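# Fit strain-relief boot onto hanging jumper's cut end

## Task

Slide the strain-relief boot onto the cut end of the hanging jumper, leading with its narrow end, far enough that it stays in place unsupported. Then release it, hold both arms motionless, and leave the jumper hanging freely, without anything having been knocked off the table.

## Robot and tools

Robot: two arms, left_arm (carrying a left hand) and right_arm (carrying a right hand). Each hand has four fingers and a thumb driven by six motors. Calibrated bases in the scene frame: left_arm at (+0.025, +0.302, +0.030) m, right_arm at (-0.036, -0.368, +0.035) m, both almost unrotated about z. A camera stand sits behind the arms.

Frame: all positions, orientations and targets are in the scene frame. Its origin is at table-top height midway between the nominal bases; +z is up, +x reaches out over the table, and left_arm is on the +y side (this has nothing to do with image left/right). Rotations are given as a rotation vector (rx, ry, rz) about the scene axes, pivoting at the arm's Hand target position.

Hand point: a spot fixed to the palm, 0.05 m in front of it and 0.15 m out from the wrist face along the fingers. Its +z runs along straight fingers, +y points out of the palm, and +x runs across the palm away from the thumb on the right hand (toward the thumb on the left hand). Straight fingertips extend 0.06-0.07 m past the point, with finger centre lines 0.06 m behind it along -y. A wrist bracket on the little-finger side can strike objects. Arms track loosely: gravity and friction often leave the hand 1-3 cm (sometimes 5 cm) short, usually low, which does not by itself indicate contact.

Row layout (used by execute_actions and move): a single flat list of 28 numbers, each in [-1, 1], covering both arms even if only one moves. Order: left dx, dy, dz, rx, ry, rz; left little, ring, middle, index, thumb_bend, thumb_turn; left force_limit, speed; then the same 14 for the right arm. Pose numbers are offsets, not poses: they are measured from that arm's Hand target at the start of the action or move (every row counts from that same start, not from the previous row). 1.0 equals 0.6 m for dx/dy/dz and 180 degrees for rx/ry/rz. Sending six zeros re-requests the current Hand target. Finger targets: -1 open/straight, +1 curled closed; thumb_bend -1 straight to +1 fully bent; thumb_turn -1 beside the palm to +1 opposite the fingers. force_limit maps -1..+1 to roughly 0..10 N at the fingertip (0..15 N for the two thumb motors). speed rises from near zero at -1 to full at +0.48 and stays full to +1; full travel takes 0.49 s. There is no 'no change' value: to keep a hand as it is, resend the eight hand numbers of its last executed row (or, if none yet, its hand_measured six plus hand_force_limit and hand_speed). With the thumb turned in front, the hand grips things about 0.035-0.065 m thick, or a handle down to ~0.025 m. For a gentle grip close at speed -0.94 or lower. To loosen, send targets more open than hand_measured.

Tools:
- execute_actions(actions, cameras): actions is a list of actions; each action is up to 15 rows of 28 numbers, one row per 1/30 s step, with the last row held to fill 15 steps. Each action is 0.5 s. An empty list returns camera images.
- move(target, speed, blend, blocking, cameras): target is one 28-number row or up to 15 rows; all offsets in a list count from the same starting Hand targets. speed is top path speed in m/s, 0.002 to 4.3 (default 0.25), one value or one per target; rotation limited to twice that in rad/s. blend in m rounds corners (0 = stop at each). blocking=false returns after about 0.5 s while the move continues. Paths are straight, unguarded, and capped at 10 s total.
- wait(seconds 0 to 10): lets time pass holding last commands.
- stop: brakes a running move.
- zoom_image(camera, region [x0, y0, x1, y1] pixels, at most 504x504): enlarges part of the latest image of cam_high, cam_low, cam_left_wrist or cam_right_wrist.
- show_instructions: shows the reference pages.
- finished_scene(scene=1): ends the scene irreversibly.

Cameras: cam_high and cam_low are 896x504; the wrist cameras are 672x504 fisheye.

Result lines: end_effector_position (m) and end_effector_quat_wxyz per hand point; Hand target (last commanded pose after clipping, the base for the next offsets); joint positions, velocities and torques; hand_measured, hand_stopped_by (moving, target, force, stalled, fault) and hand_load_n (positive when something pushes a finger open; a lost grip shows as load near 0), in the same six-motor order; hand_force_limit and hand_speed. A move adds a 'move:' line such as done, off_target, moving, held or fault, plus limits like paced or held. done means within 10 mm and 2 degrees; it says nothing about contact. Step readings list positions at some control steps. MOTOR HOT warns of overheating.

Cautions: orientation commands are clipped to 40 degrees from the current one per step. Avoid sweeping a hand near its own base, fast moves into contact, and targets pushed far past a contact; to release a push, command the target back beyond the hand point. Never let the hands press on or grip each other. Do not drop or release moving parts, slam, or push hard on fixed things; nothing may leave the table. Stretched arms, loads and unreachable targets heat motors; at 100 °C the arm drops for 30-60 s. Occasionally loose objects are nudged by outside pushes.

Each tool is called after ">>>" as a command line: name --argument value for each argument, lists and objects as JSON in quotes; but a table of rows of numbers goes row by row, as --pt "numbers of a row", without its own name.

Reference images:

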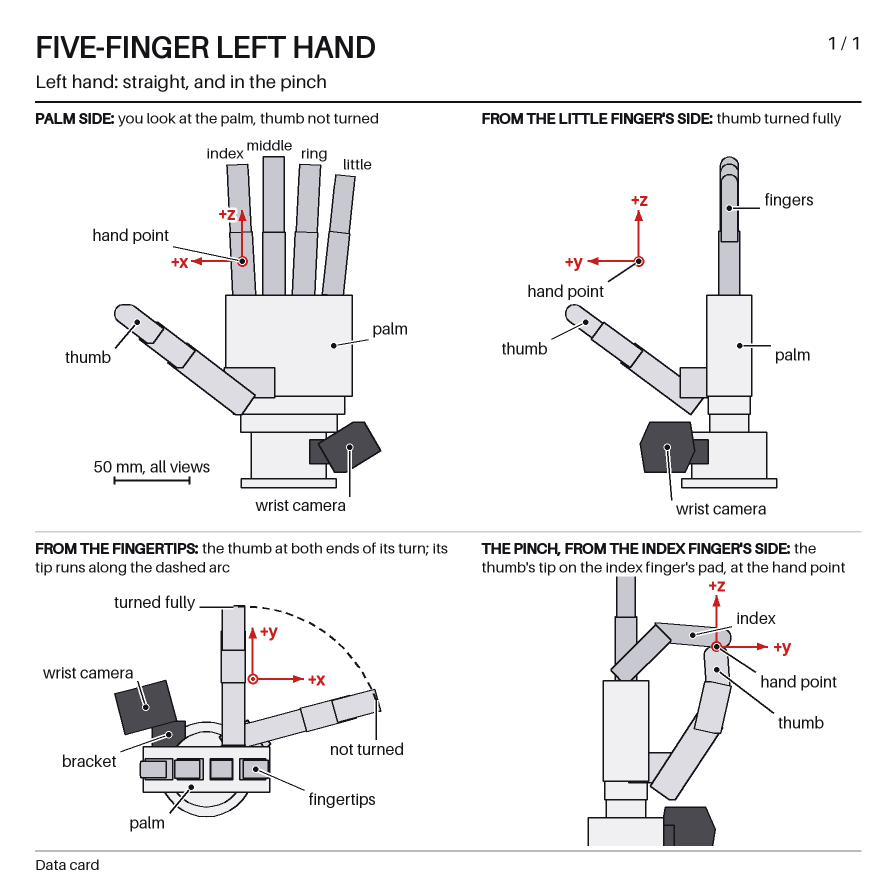

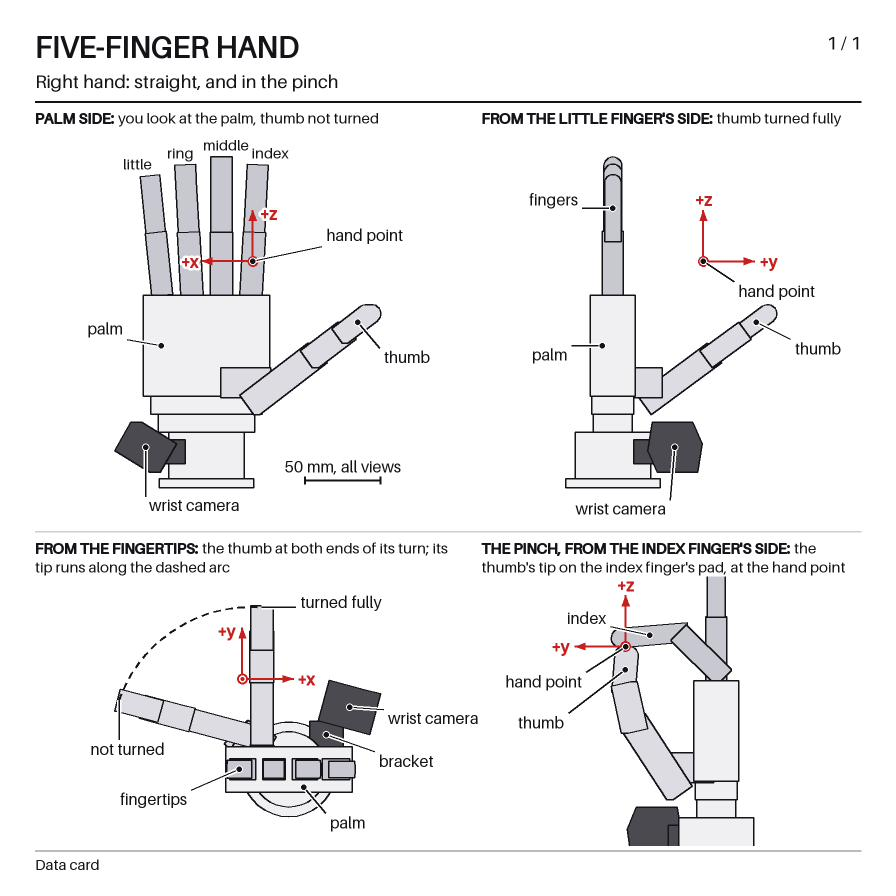

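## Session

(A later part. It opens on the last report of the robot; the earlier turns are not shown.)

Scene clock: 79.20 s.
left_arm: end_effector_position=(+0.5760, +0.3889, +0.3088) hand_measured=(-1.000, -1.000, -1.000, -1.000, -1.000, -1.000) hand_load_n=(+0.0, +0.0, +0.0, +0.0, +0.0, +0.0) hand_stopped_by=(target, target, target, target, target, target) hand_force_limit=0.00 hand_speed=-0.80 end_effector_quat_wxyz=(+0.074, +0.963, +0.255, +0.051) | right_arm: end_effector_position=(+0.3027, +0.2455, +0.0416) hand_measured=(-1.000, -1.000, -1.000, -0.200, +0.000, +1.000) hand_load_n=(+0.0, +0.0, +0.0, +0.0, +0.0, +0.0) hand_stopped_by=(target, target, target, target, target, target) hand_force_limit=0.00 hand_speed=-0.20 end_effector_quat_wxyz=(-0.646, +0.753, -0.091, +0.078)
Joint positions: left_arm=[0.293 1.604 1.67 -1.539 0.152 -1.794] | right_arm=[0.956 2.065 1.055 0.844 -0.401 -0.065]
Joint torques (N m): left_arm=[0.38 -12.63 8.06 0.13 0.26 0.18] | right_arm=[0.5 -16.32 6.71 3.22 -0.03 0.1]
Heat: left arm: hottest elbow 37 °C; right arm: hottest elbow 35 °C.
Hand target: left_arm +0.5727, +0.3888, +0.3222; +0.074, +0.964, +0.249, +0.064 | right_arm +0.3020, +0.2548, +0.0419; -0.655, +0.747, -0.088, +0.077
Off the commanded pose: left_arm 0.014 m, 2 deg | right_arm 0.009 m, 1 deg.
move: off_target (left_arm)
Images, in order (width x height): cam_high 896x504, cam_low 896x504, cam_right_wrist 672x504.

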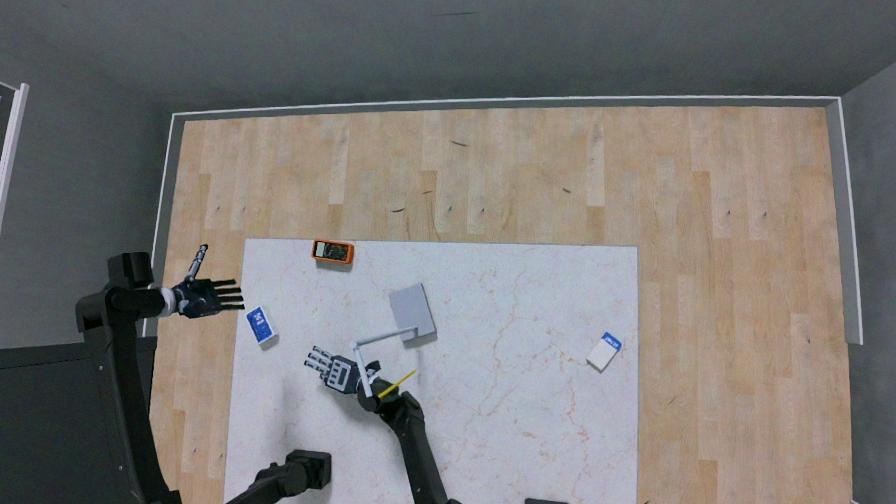

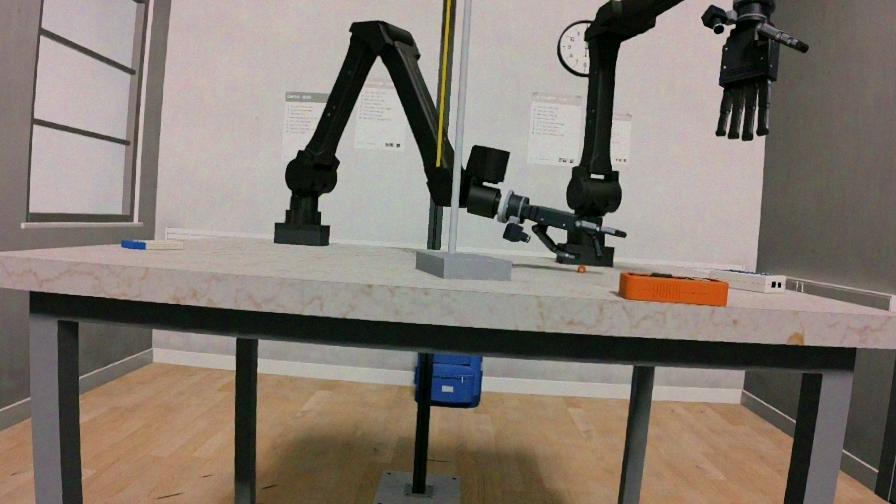

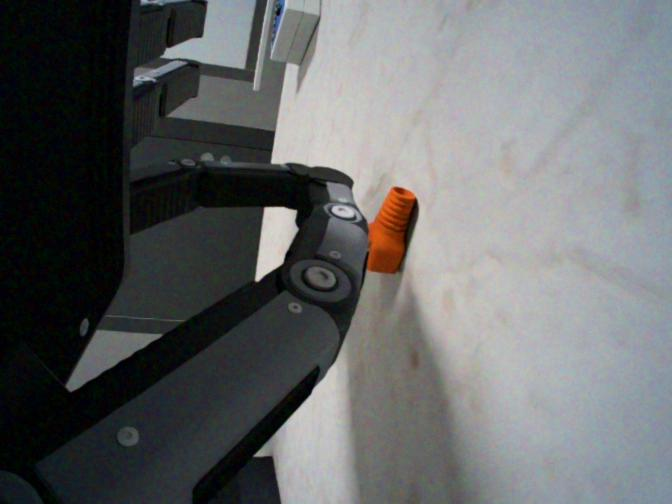

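>>> move --target '[0,0,0,0,0,0,-1,-1,-1,-1,-1,-1,0,-0.8,-0.0125,-0.022,-0.006,0,0,0,-1,-1,-1,-0.2,0.0,1,0,-0.2]' --speed 0.06 --cameras '["cam_low"]'

>>> zoom_image --camera "cam_low" --region '[540, 220, 620, 290]'

Scene clock: 81.37 s.
left_arm: end_effector_position=(+0.5760, +0.3889, +0.3088) hand_measured=(-1.000, -1.000, -1.000, -1.000, -1.000, -1.000) hand_load_n=(+0.0, +0.0, +0.0, -0.5, +0.0, +0.0) hand_stopped_by=(target, target, target, target, target, target) hand_force_limit=0.00 hand_speed=-0.80 end_effector_quat_wxyz=(+0.074, +0.963, +0.255, +0.051) | right_arm: end_effector_position=(+0.2981, +0.2399, +0.0389) hand_measured=(-1.000, -1.000, -1.000, -0.200, +0.000, +1.000) hand_load_n=(+0.0, -0.5, -0.5, +0.0, +0.0, +0.0) hand_stopped_by=(target, target, target, target, target, target) hand_force_limit=0.00 hand_speed=-0.20 end_effector_quat_wxyz=(-0.650, +0.751, -0.089, +0.079)
Joint positions: left_arm=[0.293 1.604 1.67 -1.539 0.152 -1.794] | right_arm=[0.956 2.065 1.031 0.878 -0.403 -0.065]
Joint torques (N m): left_arm=[0.26 -12.4 8.09 0.14 0.26 0.15] | right_arm=[0.21 -16.97 4.93 3.14 -0.07 0.16]
Heat: left arm: hottest elbow 37 °C; right arm: hottest elbow 35 °C.
Hand target: left_arm +0.5727, +0.3888, +0.3222; +0.074, +0.964, +0.249, +0.064 | right_arm +0.2946, +0.2416, +0.0383; -0.655, +0.747, -0.088, +0.077
Off the commanded pose: left_arm 0.014 m, 2 deg | right_arm 0.004 m, 1 deg.
move: off_target (left_arm)
Images, in order (width x height): cam_low 896x504.

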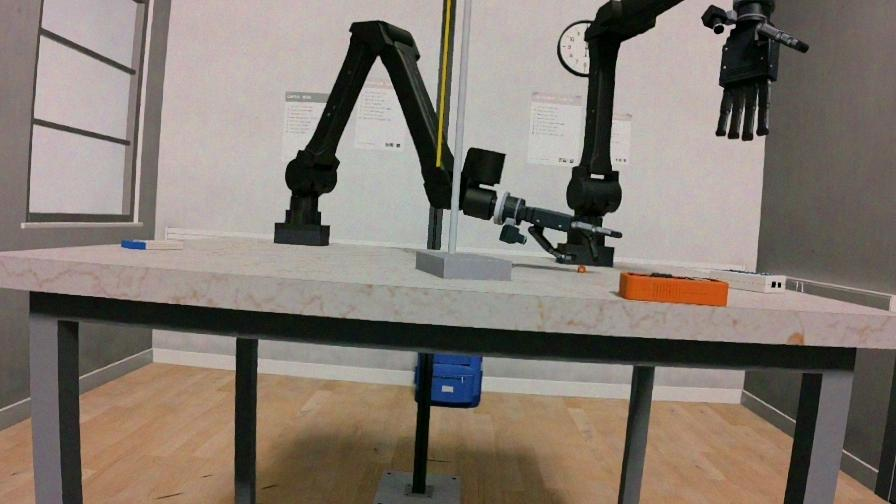

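Scaled by 6.300.

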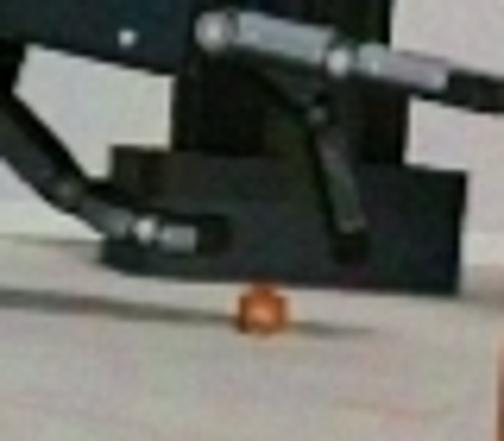

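>>> move --target '[0,0,0,0,0,0,-1,-1,-1,-1,-1,-1,0,-0.8,-0.008,-0.010,-0.02,0,0,0,-1,-1,-1,-0.2,0.0,1,0,-0.2]' --speed 0.06 --cameras '["cam_low", "cam_high", "cam_right_wrist"]'

>>> zoom_image --camera "cam_low" --region '[540, 220, 620, 290]'

>>> zoom_image --camera "cam_right_wrist" --region '[250, 60, 500, 310]'

>>> zoom_image --camera "cam_high" --region '[290, 330, 390, 430]'

Scene clock: 94.10 s.
left_arm: end_effector_position=(+0.5760, +0.3889, +0.3088) hand_measured=(-1.000, -1.000, -1.000, -1.000, -1.000, -1.000) hand_load_n=(+0.0, +0.0, +0.0, +0.0, -0.5, +0.0) hand_stopped_by=(target, target, target, target, target, target) hand_force_limit=0.00 hand_speed=-0.80 end_effector_quat_wxyz=(+0.074, +0.963, +0.255, +0.051) | right_arm: end_effector_position=(+0.2946, +0.2352, +0.0353) hand_measured=(-1.000, -1.000, -1.000, -0.200, +0.000, +1.000) hand_load_n=(+0.0, +0.0, +0.0, +0.0, +0.5, +0.0) hand_stopped_by=(target, target, target, target, target, target) hand_force_limit=0.00 hand_speed=-0.20 end_effector_quat_wxyz=(-0.654, +0.747, -0.087, +0.082)
Joint positions: left_arm=[0.293 1.604 1.67 -1.539 0.152 -1.794] | right_arm=[0.956 2.071 1.01 0.917 -0.403 -0.065]
Joint torques (N m): left_arm=[0.38 -12.57 8.13 0.17 0.27 0.16] | right_arm=[0.44 -15.79 4.93 2.96 -0.08 0.16]
Heat: left arm: hottest elbow 37 °C; right arm: hottest shoulder 34 °C.
Hand target: left_arm +0.5727, +0.3888, +0.3222; +0.074, +0.964, +0.249, +0.064 | right_arm +0.2898, +0.2356, +0.0263; -0.655, +0.747, -0.088, +0.077
Off the commanded pose: left_arm 0.014 m, 2 deg | right_arm 0.010 m, 1 deg.
move: off_target (left_arm)
Images, in order (width x height): cam_high 896x504, cam_low 896x504, cam_right_wrist 672x504.

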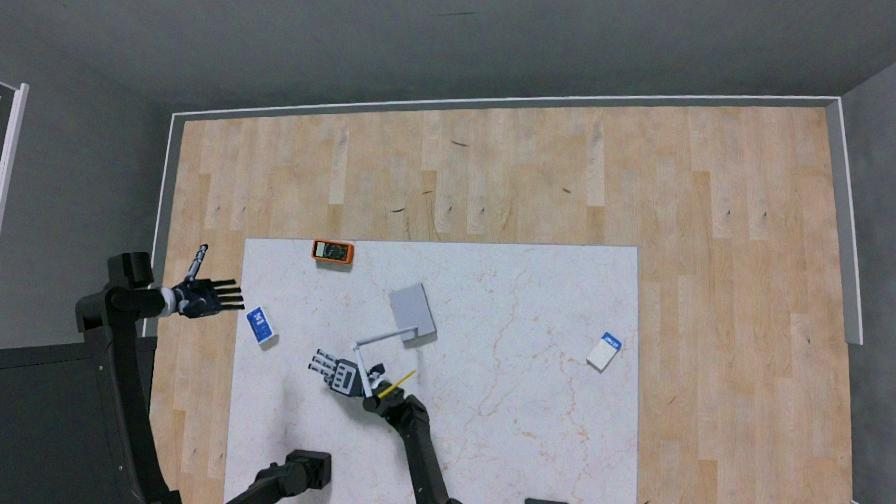

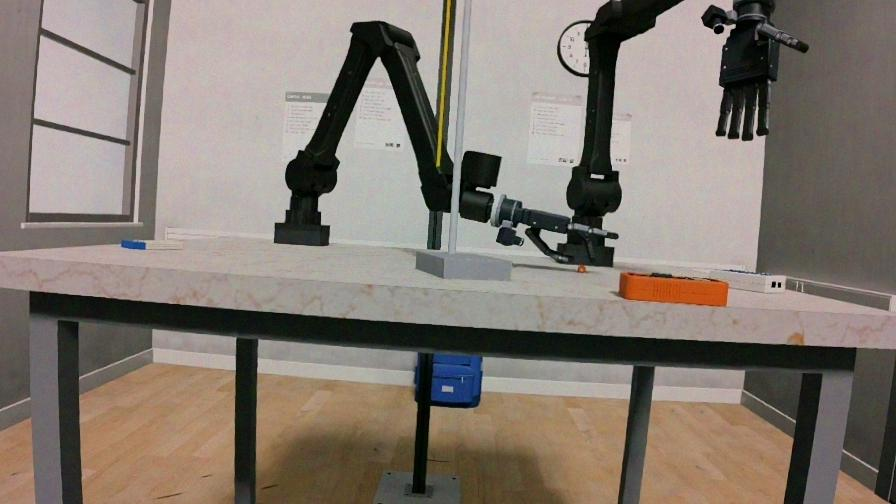

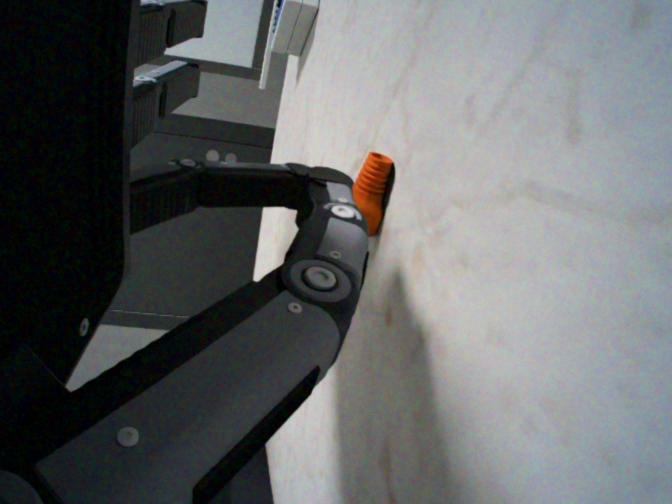

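Scaled by 6.300.

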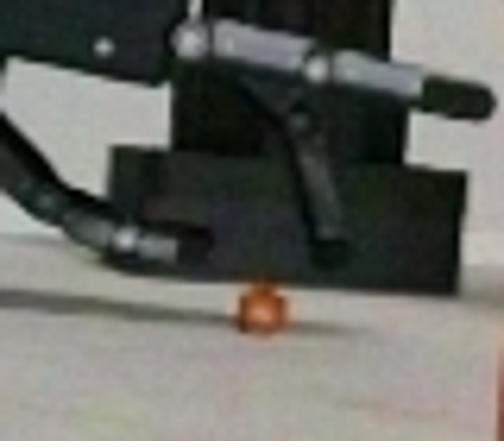

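Scaled by 2.016 from the camera's 672x504 image, which has a finer 960x720 frame.

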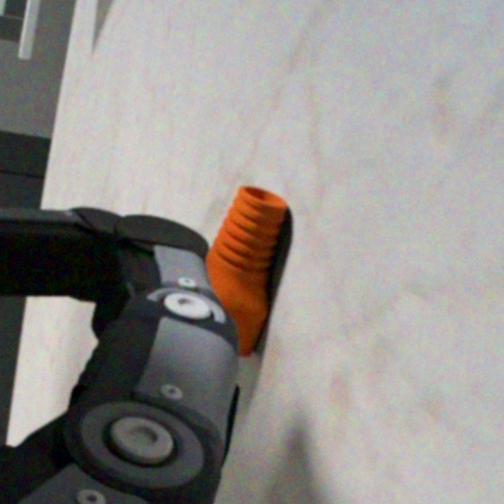

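Scaled by 5.040.

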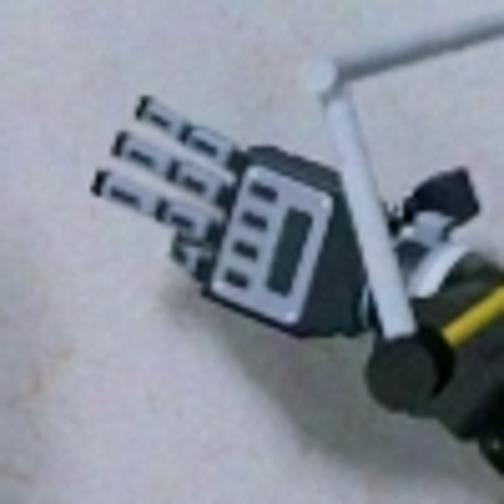

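>>> move --target '[0,0,0,0,0,0,-1,-1,-1,-1,-1,-1,0,-0.8,0.0,0.002,-0.02,0,0,0,-1,-1,-1,-0.2,0.0,1,0,-0.2]' --speed 0.04 --cameras '["cam_low", "cam_high", "cam_right_wrist"]'

>>> zoom_image --camera "cam_low" --region '[540, 220, 620, 290]'

>>> zoom_image --camera "cam_right_wrist" --region '[250, 60, 500, 310]'

Scene clock: 96.07 s.
left_arm: end_effector_position=(+0.5760, +0.3889, +0.3088) hand_measured=(-1.000, -1.000, -1.000, -1.000, -1.000, -1.000) hand_load_n=(+0.0, +0.0, +0.0, +0.0, +0.0, +0.0) hand_stopped_by=(target, target, target, target, target, target) hand_force_limit=0.00 hand_speed=-0.80 end_effector_quat_wxyz=(+0.074, +0.963, +0.255, +0.051) | right_arm: end_effector_position=(+0.2933, +0.2335, +0.0194) hand_measured=(-1.000, -1.000, -1.000, -0.200, +0.000, +1.000) hand_load_n=(+0.0, +0.0, +0.0, +0.0, +0.0, +0.0) hand_stopped_by=(target, target, target, target, target, target) hand_force_limit=0.00 hand_speed=-0.20 end_effector_quat_wxyz=(-0.651, +0.750, -0.089, +0.080)
Joint positions: left_arm=[0.293 1.604 1.67 -1.539 0.152 -1.794] | right_arm=[0.956 2.104 1.01 0.942 -0.403 -0.065]
Joint torques (N m): left_arm=[0.38 -12.63 8.09 0.12 0.25 0.15] | right_arm=[0.73 -16.15 5.22 2.99 0 0.15]
Heat: left arm: hottest elbow 37 °C; right arm: hottest shoulder 34 °C.
Hand target: left_arm +0.5727, +0.3888, +0.3222; +0.074, +0.964, +0.249, +0.064 | right_arm +0.2898, +0.2368, +0.0144; -0.655, +0.747, -0.088, +0.077
Off the commanded pose: left_arm 0.014 m, 2 deg | right_arm 0.007 m, 1 deg.
move: off_target (left_arm)
Images, in order (width x height): cam_high 896x504, cam_low 896x504, cam_right_wrist 672x504.

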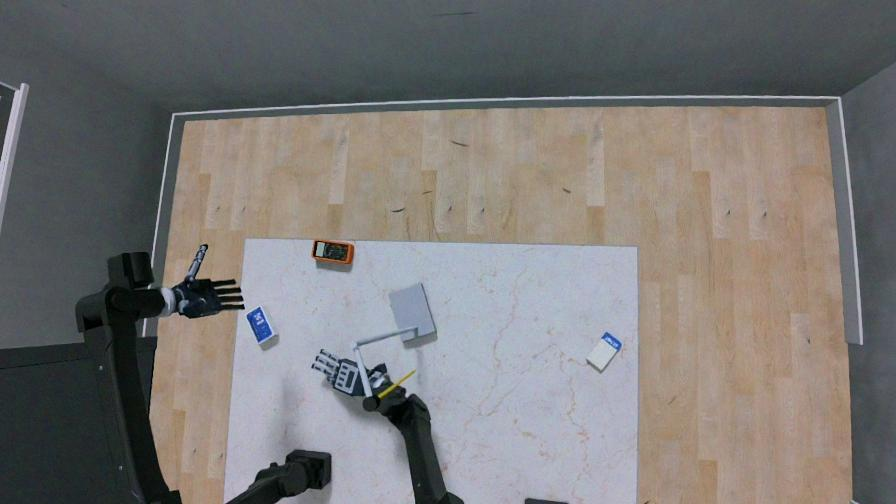

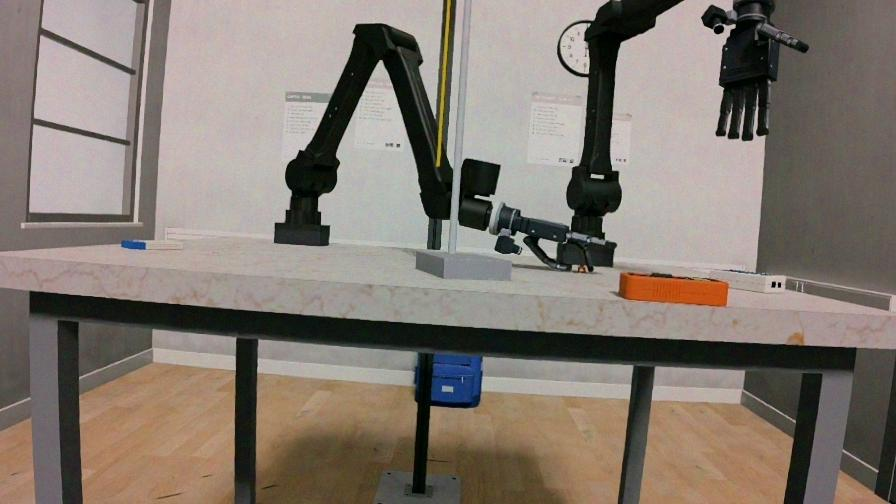

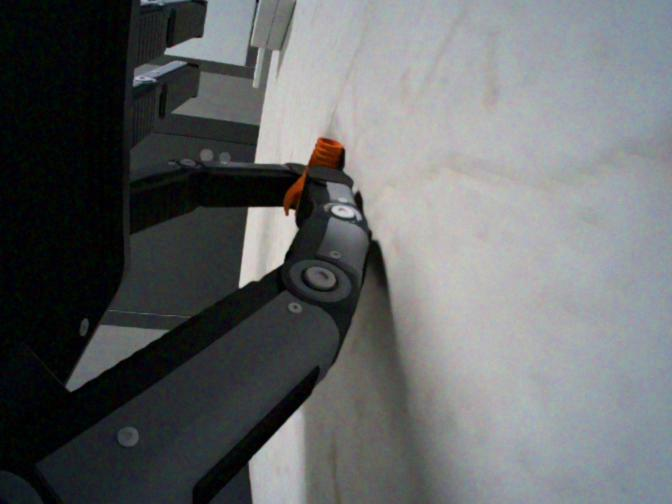

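Scaled by 6.300.

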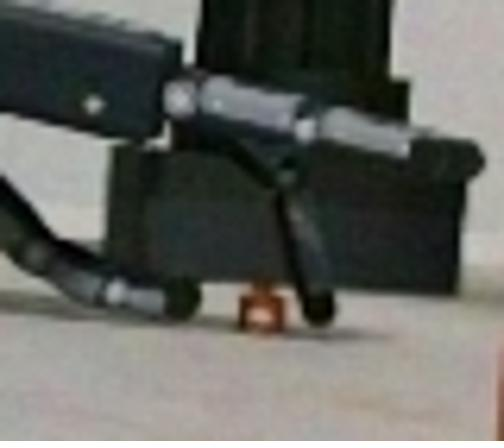

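Scaled by 2.016 from the camera's 672x504 image, which has a finer 960x720 frame.

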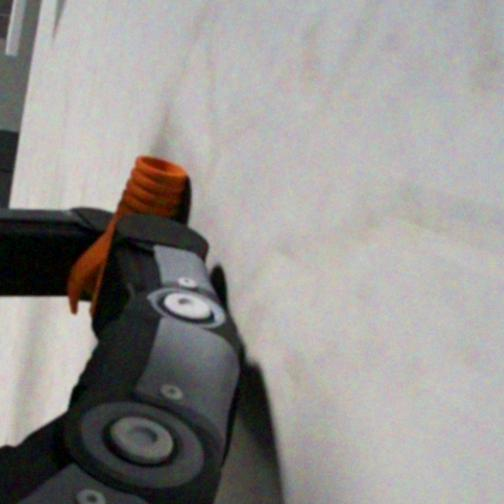

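>>> move --target '[0,0,0,0,0,0,-1,-1,-1,-1,-1,-1,0,-0.8,0.0,0.014,0.002,0,0,0,-1,-1,-1,-0.2,0.0,1,0,-0.2]' --speed 0.04 --cameras '["cam_low", "cam_right_wrist"]'

>>> zoom_image --camera "cam_low" --region '[540, 220, 620, 290]'

>>> zoom_image --camera "cam_right_wrist" --region '[250, 60, 500, 310]'

Scene clock: 98.33 s.
left_arm: end_effector_position=(+0.5760, +0.3889, +0.3088) hand_measured=(-1.000, -1.000, -1.000, -1.000, -1.000, -1.000) hand_load_n=(+0.0, +0.0, +0.0, +0.0, +0.0, +0.0) hand_stopped_by=(target, target, target, target, target, target) hand_force_limit=0.00 hand_speed=-0.80 end_effector_quat_wxyz=(+0.074, +0.963, +0.255, +0.051) | right_arm: end_effector_position=(+0.2894, +0.2356, +0.0171) hand_measured=(-1.000, -1.000, -1.000, -0.200, +0.000, +1.000) hand_load_n=(+0.0, +0.0, +0.0, +0.0, +0.0, +0.0) hand_stopped_by=(target, target, target, target, target, target) hand_force_limit=0.00 hand_speed=-0.20 end_effector_quat_wxyz=(-0.650, +0.751, -0.089, +0.079)
Joint positions: left_arm=[0.293 1.604 1.67 -1.539 0.152 -1.794] | right_arm=[0.964 2.107 1.01 0.942 -0.396 -0.063]
Joint torques (N m): left_arm=[0.21 -12.51 8.12 0.14 0.25 0.16] | right_arm=[1.14 -15.38 6.65 2.48 0.08 0.14]
Heat: left arm: hottest elbow 37 °C; right arm: hottest shoulder 35 °C.
Hand target: left_arm +0.5727, +0.3888, +0.3222; +0.074, +0.964, +0.249, +0.064 | right_arm +0.2897, +0.2452, +0.0157; -0.655, +0.747, -0.088, +0.077
Off the commanded pose: left_arm 0.014 m, 2 deg | right_arm 0.010 m, 1 deg.
move: off_target (left_arm)
Images, in order (width x height): cam_low 896x504, cam_right_wrist 672x504.

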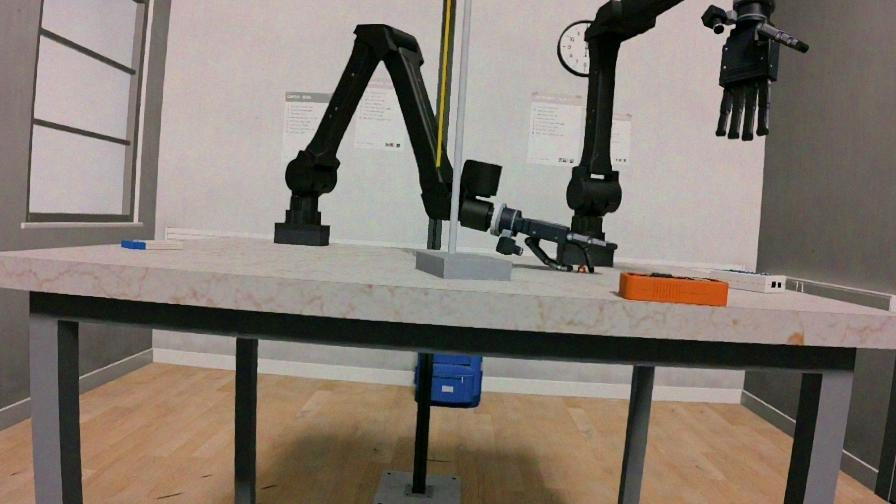

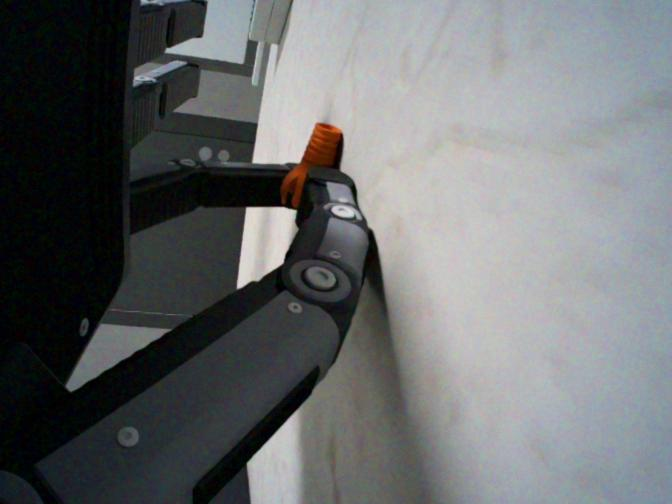

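Scaled by 6.300.

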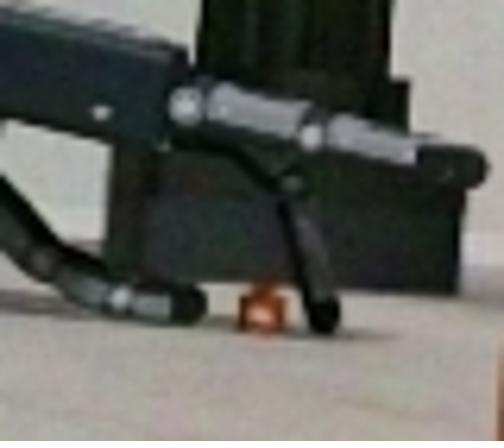

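Scaled by 2.016 from the camera's 672x504 image, which has a finer 960x720 frame.

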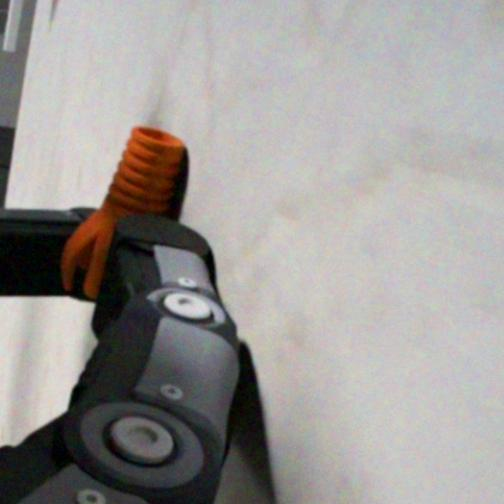

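>>> move --target '[0,0,0,0,0,0,-1,-1,-1,-1,-1,-1,0,-0.8,0.01,0.008,0.006,0,0,0,-1,-1,-1,-0.2,0.0,1,0,-0.2]' --speed 0.04 --cameras '["cam_low", "cam_right_wrist"]'

>>> zoom_image --camera "cam_low" --region '[540, 220, 620, 290]'

>>> zoom_image --camera "cam_right_wrist" --region '[250, 60, 500, 310]'

Scene clock: 100.03 s.
left_arm: end_effector_position=(+0.5760, +0.3889, +0.3088) hand_measured=(-1.000, -1.000, -1.000, -1.000, -1.000, -1.000) hand_load_n=(+0.0, +0.0, +0.0, +0.0, +0.0, +0.0) hand_stopped_by=(target, target, target, target, target, target) hand_force_limit=0.00 hand_speed=-0.80 end_effector_quat_wxyz=(+0.074, +0.963, +0.255, +0.051) | right_arm: end_effector_position=(+0.2912, +0.2385, +0.0201) hand_measured=(-1.000, -1.000, -1.000, -0.200, +0.000, +1.000) hand_load_n=(+0.0, +0.0, +0.0, +0.0, +0.0, +0.0) hand_stopped_by=(target, target, target, target, target, target) hand_force_limit=0.00 hand_speed=-0.20 end_effector_quat_wxyz=(-0.652, +0.749, -0.088, +0.080)
Joint positions: left_arm=[0.293 1.604 1.67 -1.539 0.152 -1.794] | right_arm=[0.964 2.108 1.018 0.942 -0.396 -0.063]
Joint torques (N m): left_arm=[0.26 -12.63 8.06 0.16 0.25 0.17] | right_arm=[0.03 -15.85 7.73 1.7 -0.06 0.12]
Heat: left arm: hottest elbow 37 °C; right arm: hottest shoulder 35 °C.
Hand target: left_arm +0.5727, +0.3888, +0.3222; +0.074, +0.964, +0.249, +0.064 | right_arm +0.2956, +0.2502, +0.0193; -0.655, +0.747, -0.087, +0.077
Off the commanded pose: left_arm 0.014 m, 2 deg | right_arm 0.012 m, 1 deg.
move: off_target (left_arm, right_arm)
Images, in order (width x height): cam_low 896x504, cam_right_wrist 672x504.

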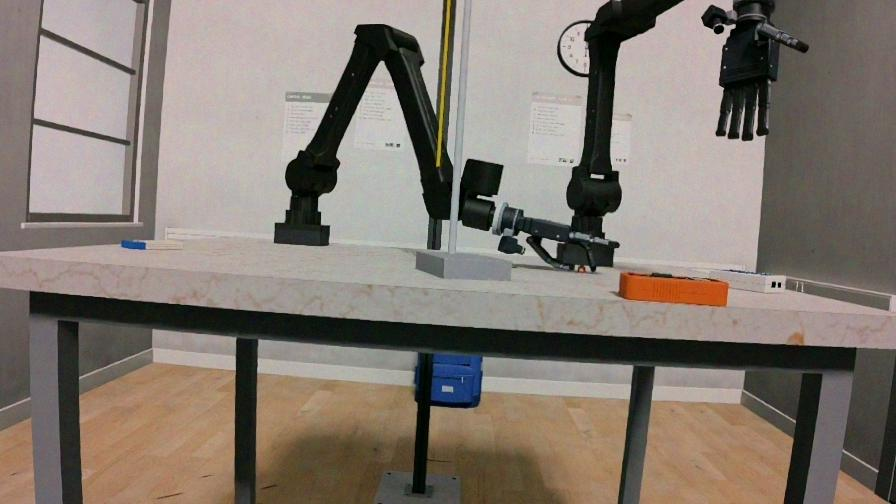

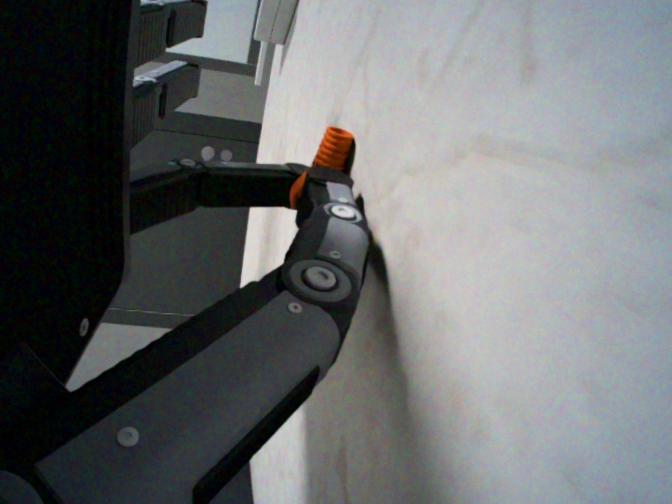

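Scaled by 6.300.

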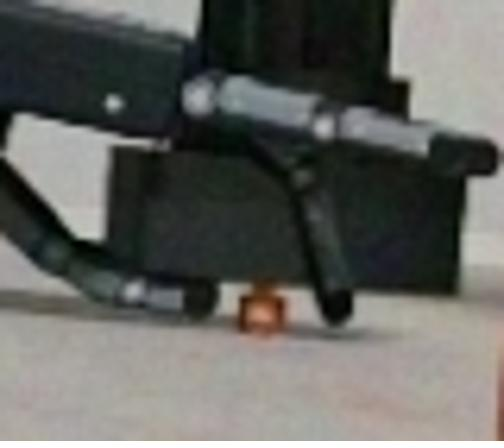

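Scaled by 2.016 from the camera's 672x504 image, which has a finer 960x720 frame.

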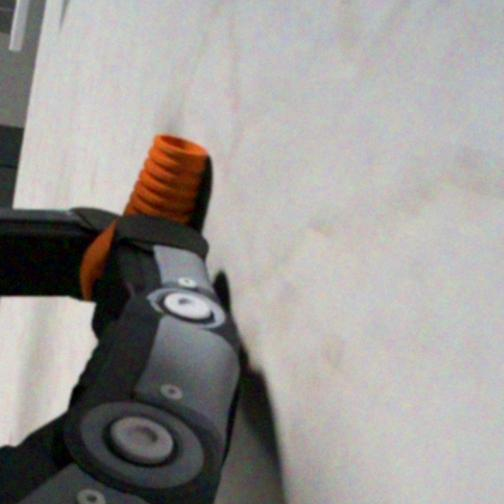

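>>> move --target '[0,0,0,0,0,0,-1,-1,-1,-1,-1,-1,0,-0.8,0.0,0.0,0.0,0,0,0,-1,-1,-1,0.4,0.0,1,-0.3,-0.8]' --speed 0.04 --cameras '["cam_low", "cam_right_wrist"]'

>>> zoom_image --camera "cam_low" --region '[540, 220, 620, 290]'

>>> zoom_image --camera "cam_right_wrist" --region '[250, 60, 500, 310]'

Scene clock: 101.73 s.
left_arm: end_effector_position=(+0.5760, +0.3889, +0.3088) hand_measured=(-1.000, -1.000, -1.000, -1.000, -1.000, -1.000) hand_load_n=(+0.0, +0.0, +0.0, +0.0, +0.0, +0.0) hand_stopped_by=(target, target, target, target, target, target) hand_force_limit=0.00 hand_speed=-0.80 end_effector_quat_wxyz=(+0.074, +0.963, +0.255, +0.051) | right_arm: end_effector_position=(+0.2922, +0.2400, +0.0219) hand_measured=(-1.000, -1.000, -1.000, +0.000, +0.000, +1.000) hand_load_n=(+0.0, +0.0, +0.0, +4.0, +1.0, +0.0) hand_stopped_by=(target, target, target, force, target, target) hand_force_limit=-0.30 hand_speed=-0.80 end_effector_quat_wxyz=(-0.654, +0.747, -0.087, +0.081)
Joint positions: left_arm=[0.293 1.604 1.67 -1.539 0.152 -1.794] | right_arm=[0.964 2.108 1.022 0.942 -0.396 -0.062]
Joint torques (N m): left_arm=[0.21 -12.45 8.1 0.14 0.26 0.16] | right_arm=[-0.09 -15.21 7.46 1.7 -0.03 0.1]
Heat: left arm: hottest elbow 37 °C; right arm: hottest shoulder 35 °C.
Hand target: left_arm +0.5727, +0.3888, +0.3222; +0.074, +0.964, +0.249, +0.064 | right_arm +0.2956, +0.2501, +0.0192; -0.655, +0.747, -0.087, +0.077
Off the commanded pose: left_arm 0.014 m, 2 deg | right_arm 0.011 m, 0 deg.
move: off_target (left_arm, right_arm)
Images, in order (width x height): cam_low 896x504, cam_right_wrist 672x504.

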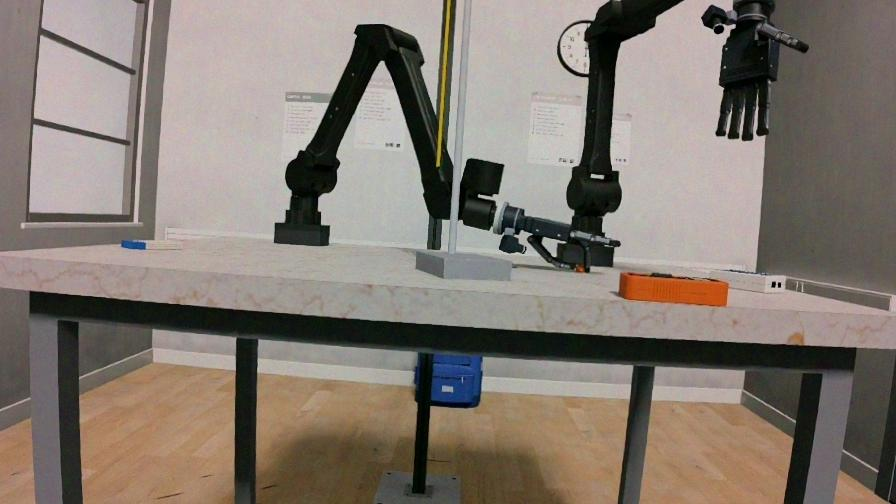

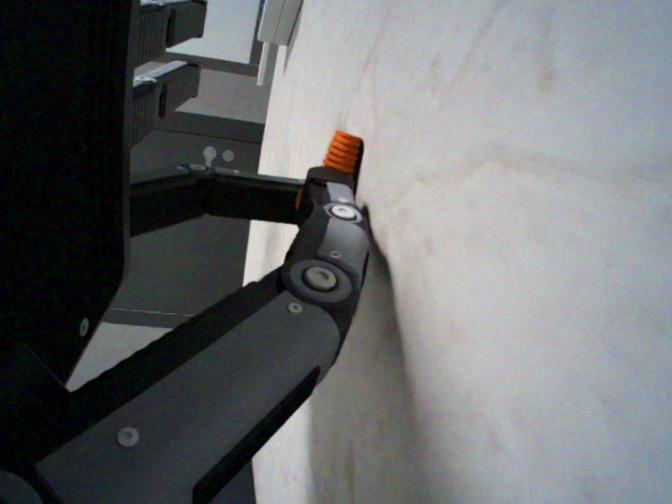

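Scaled by 6.300.

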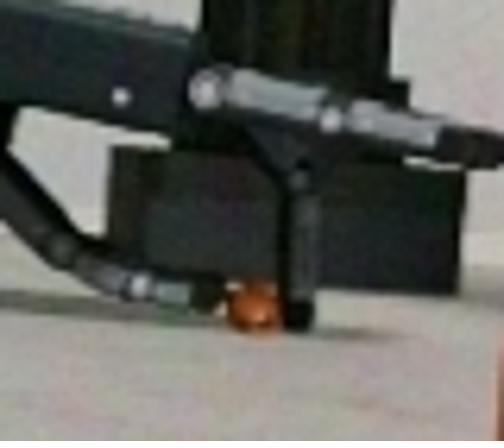

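Scaled by 2.016 from the camera's 672x504 image, which has a finer 960x720 frame.

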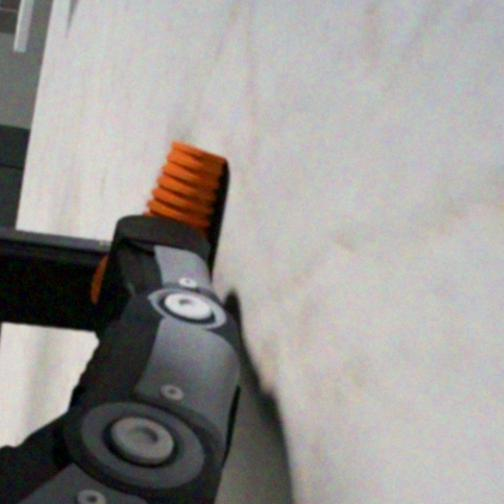

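>>> move --pt "0 0 0 0 0 0 -1 -1 -1 -1 -1 -1 0 -0.8 0.0 0.0 0.0 0 0 0 -1 -1 -1 0.45 0.0 1 0.1 -0.8" --pt "0 0 0 0 0 0 -1 -1 -1 -1 -1 -1 0 -0.8 0.0 0.0 0.2 0 0 0 -1 -1 -1 0.45 0.0 1 0.1 -0.8" --speed 0.08 --cameras '["all"]'

>>> zoom_image --camera "cam_low" --region '[540, 170, 620, 240]'

>>> zoom_image --camera "cam_right_wrist" --region '[250, 60, 500, 310]'

Scene clock: 105.47 s.
left_arm: end_effector_position=(+0.5760, +0.3889, +0.3088) hand_measured=(-1.000, -1.000, -1.000, -1.000, -1.000, -1.000) hand_load_n=(+0.0, +0.0, +0.0, +0.0, +0.0, +0.0) hand_stopped_by=(target, target, target, target, target, target) hand_force_limit=0.00 hand_speed=-0.80 end_effector_quat_wxyz=(+0.074, +0.963, +0.255, +0.051) | right_arm: end_effector_position=(+0.2889, +0.2364, +0.1049) hand_measured=(-1.000, -1.000, -1.000, +0.016, +0.000, +1.000) hand_load_n=(-0.5, -0.5, +0.0, +10.5, +2.0, -0.5) hand_stopped_by=(target, target, target, force, target, target) hand_force_limit=0.10 hand_speed=-0.80 end_effector_quat_wxyz=(-0.636, +0.762, -0.097, +0.069)
Joint positions: left_arm=[0.293 1.604 1.67 -1.539 0.152 -1.794] | right_arm=[0.964 1.889 1.025 0.667 -0.397 -0.057]
Joint torques (N m): left_arm=[0.38 -12.51 8.13 0.13 0.25 0.15] | right_arm=[-0.26 -19.19 8.98 1.84 -0.04 0.04]
Heat: left arm: hottest elbow 37 °C; right arm: hottest shoulder 35 °C.
Hand target: left_arm +0.5727, +0.3888, +0.3222; +0.074, +0.964, +0.249, +0.064 | right_arm +0.2955, +0.2501, +0.1391; -0.655, +0.747, -0.088, +0.077
Off the commanded pose: left_arm 0.014 m, 2 deg | right_arm 0.038 m, 3 deg.
move: off_target (left_arm, right_arm)

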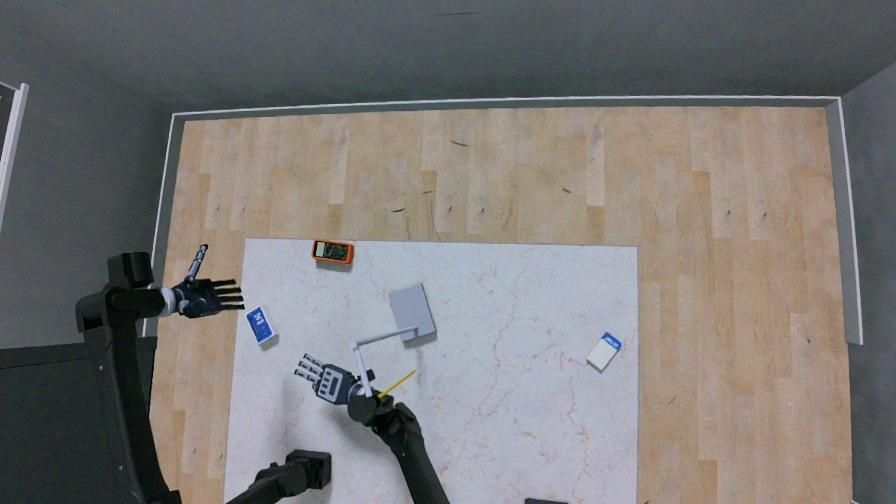

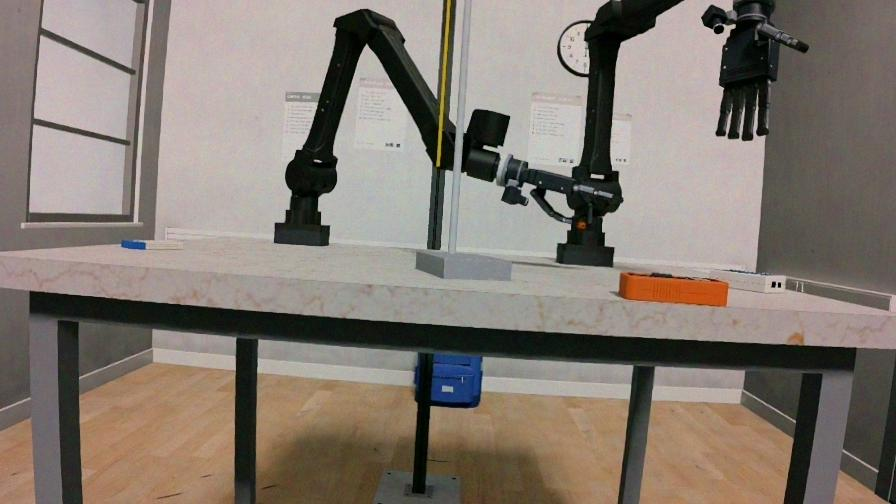

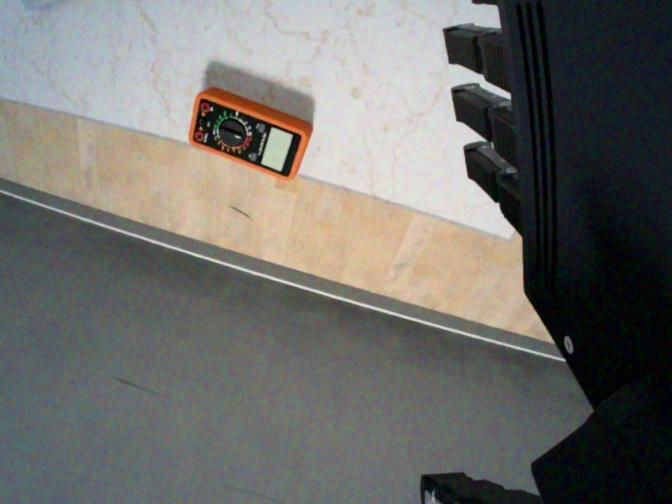

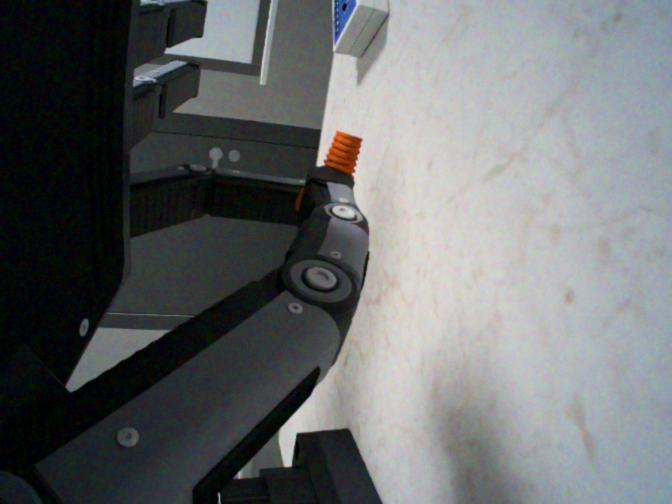

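Scaled by 6.300.

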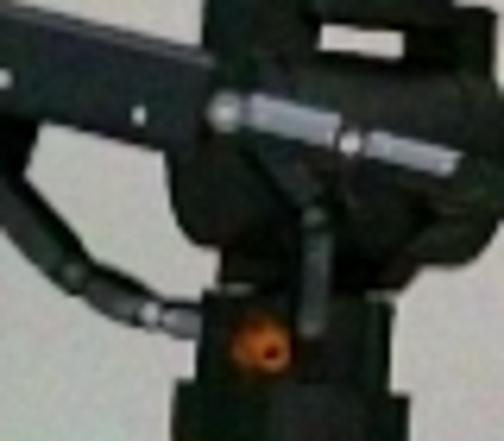

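Scaled by 2.016 from the camera's 672x504 image, which has a finer 960x720 frame.

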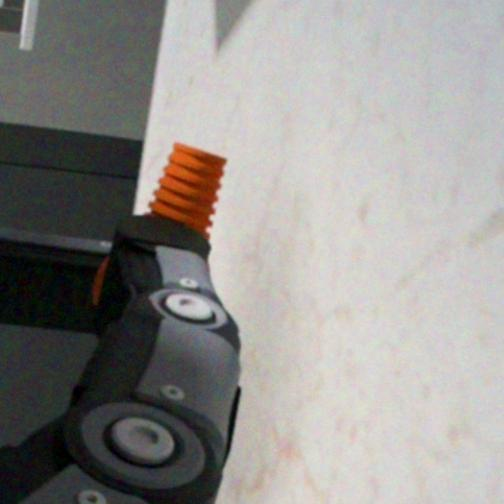

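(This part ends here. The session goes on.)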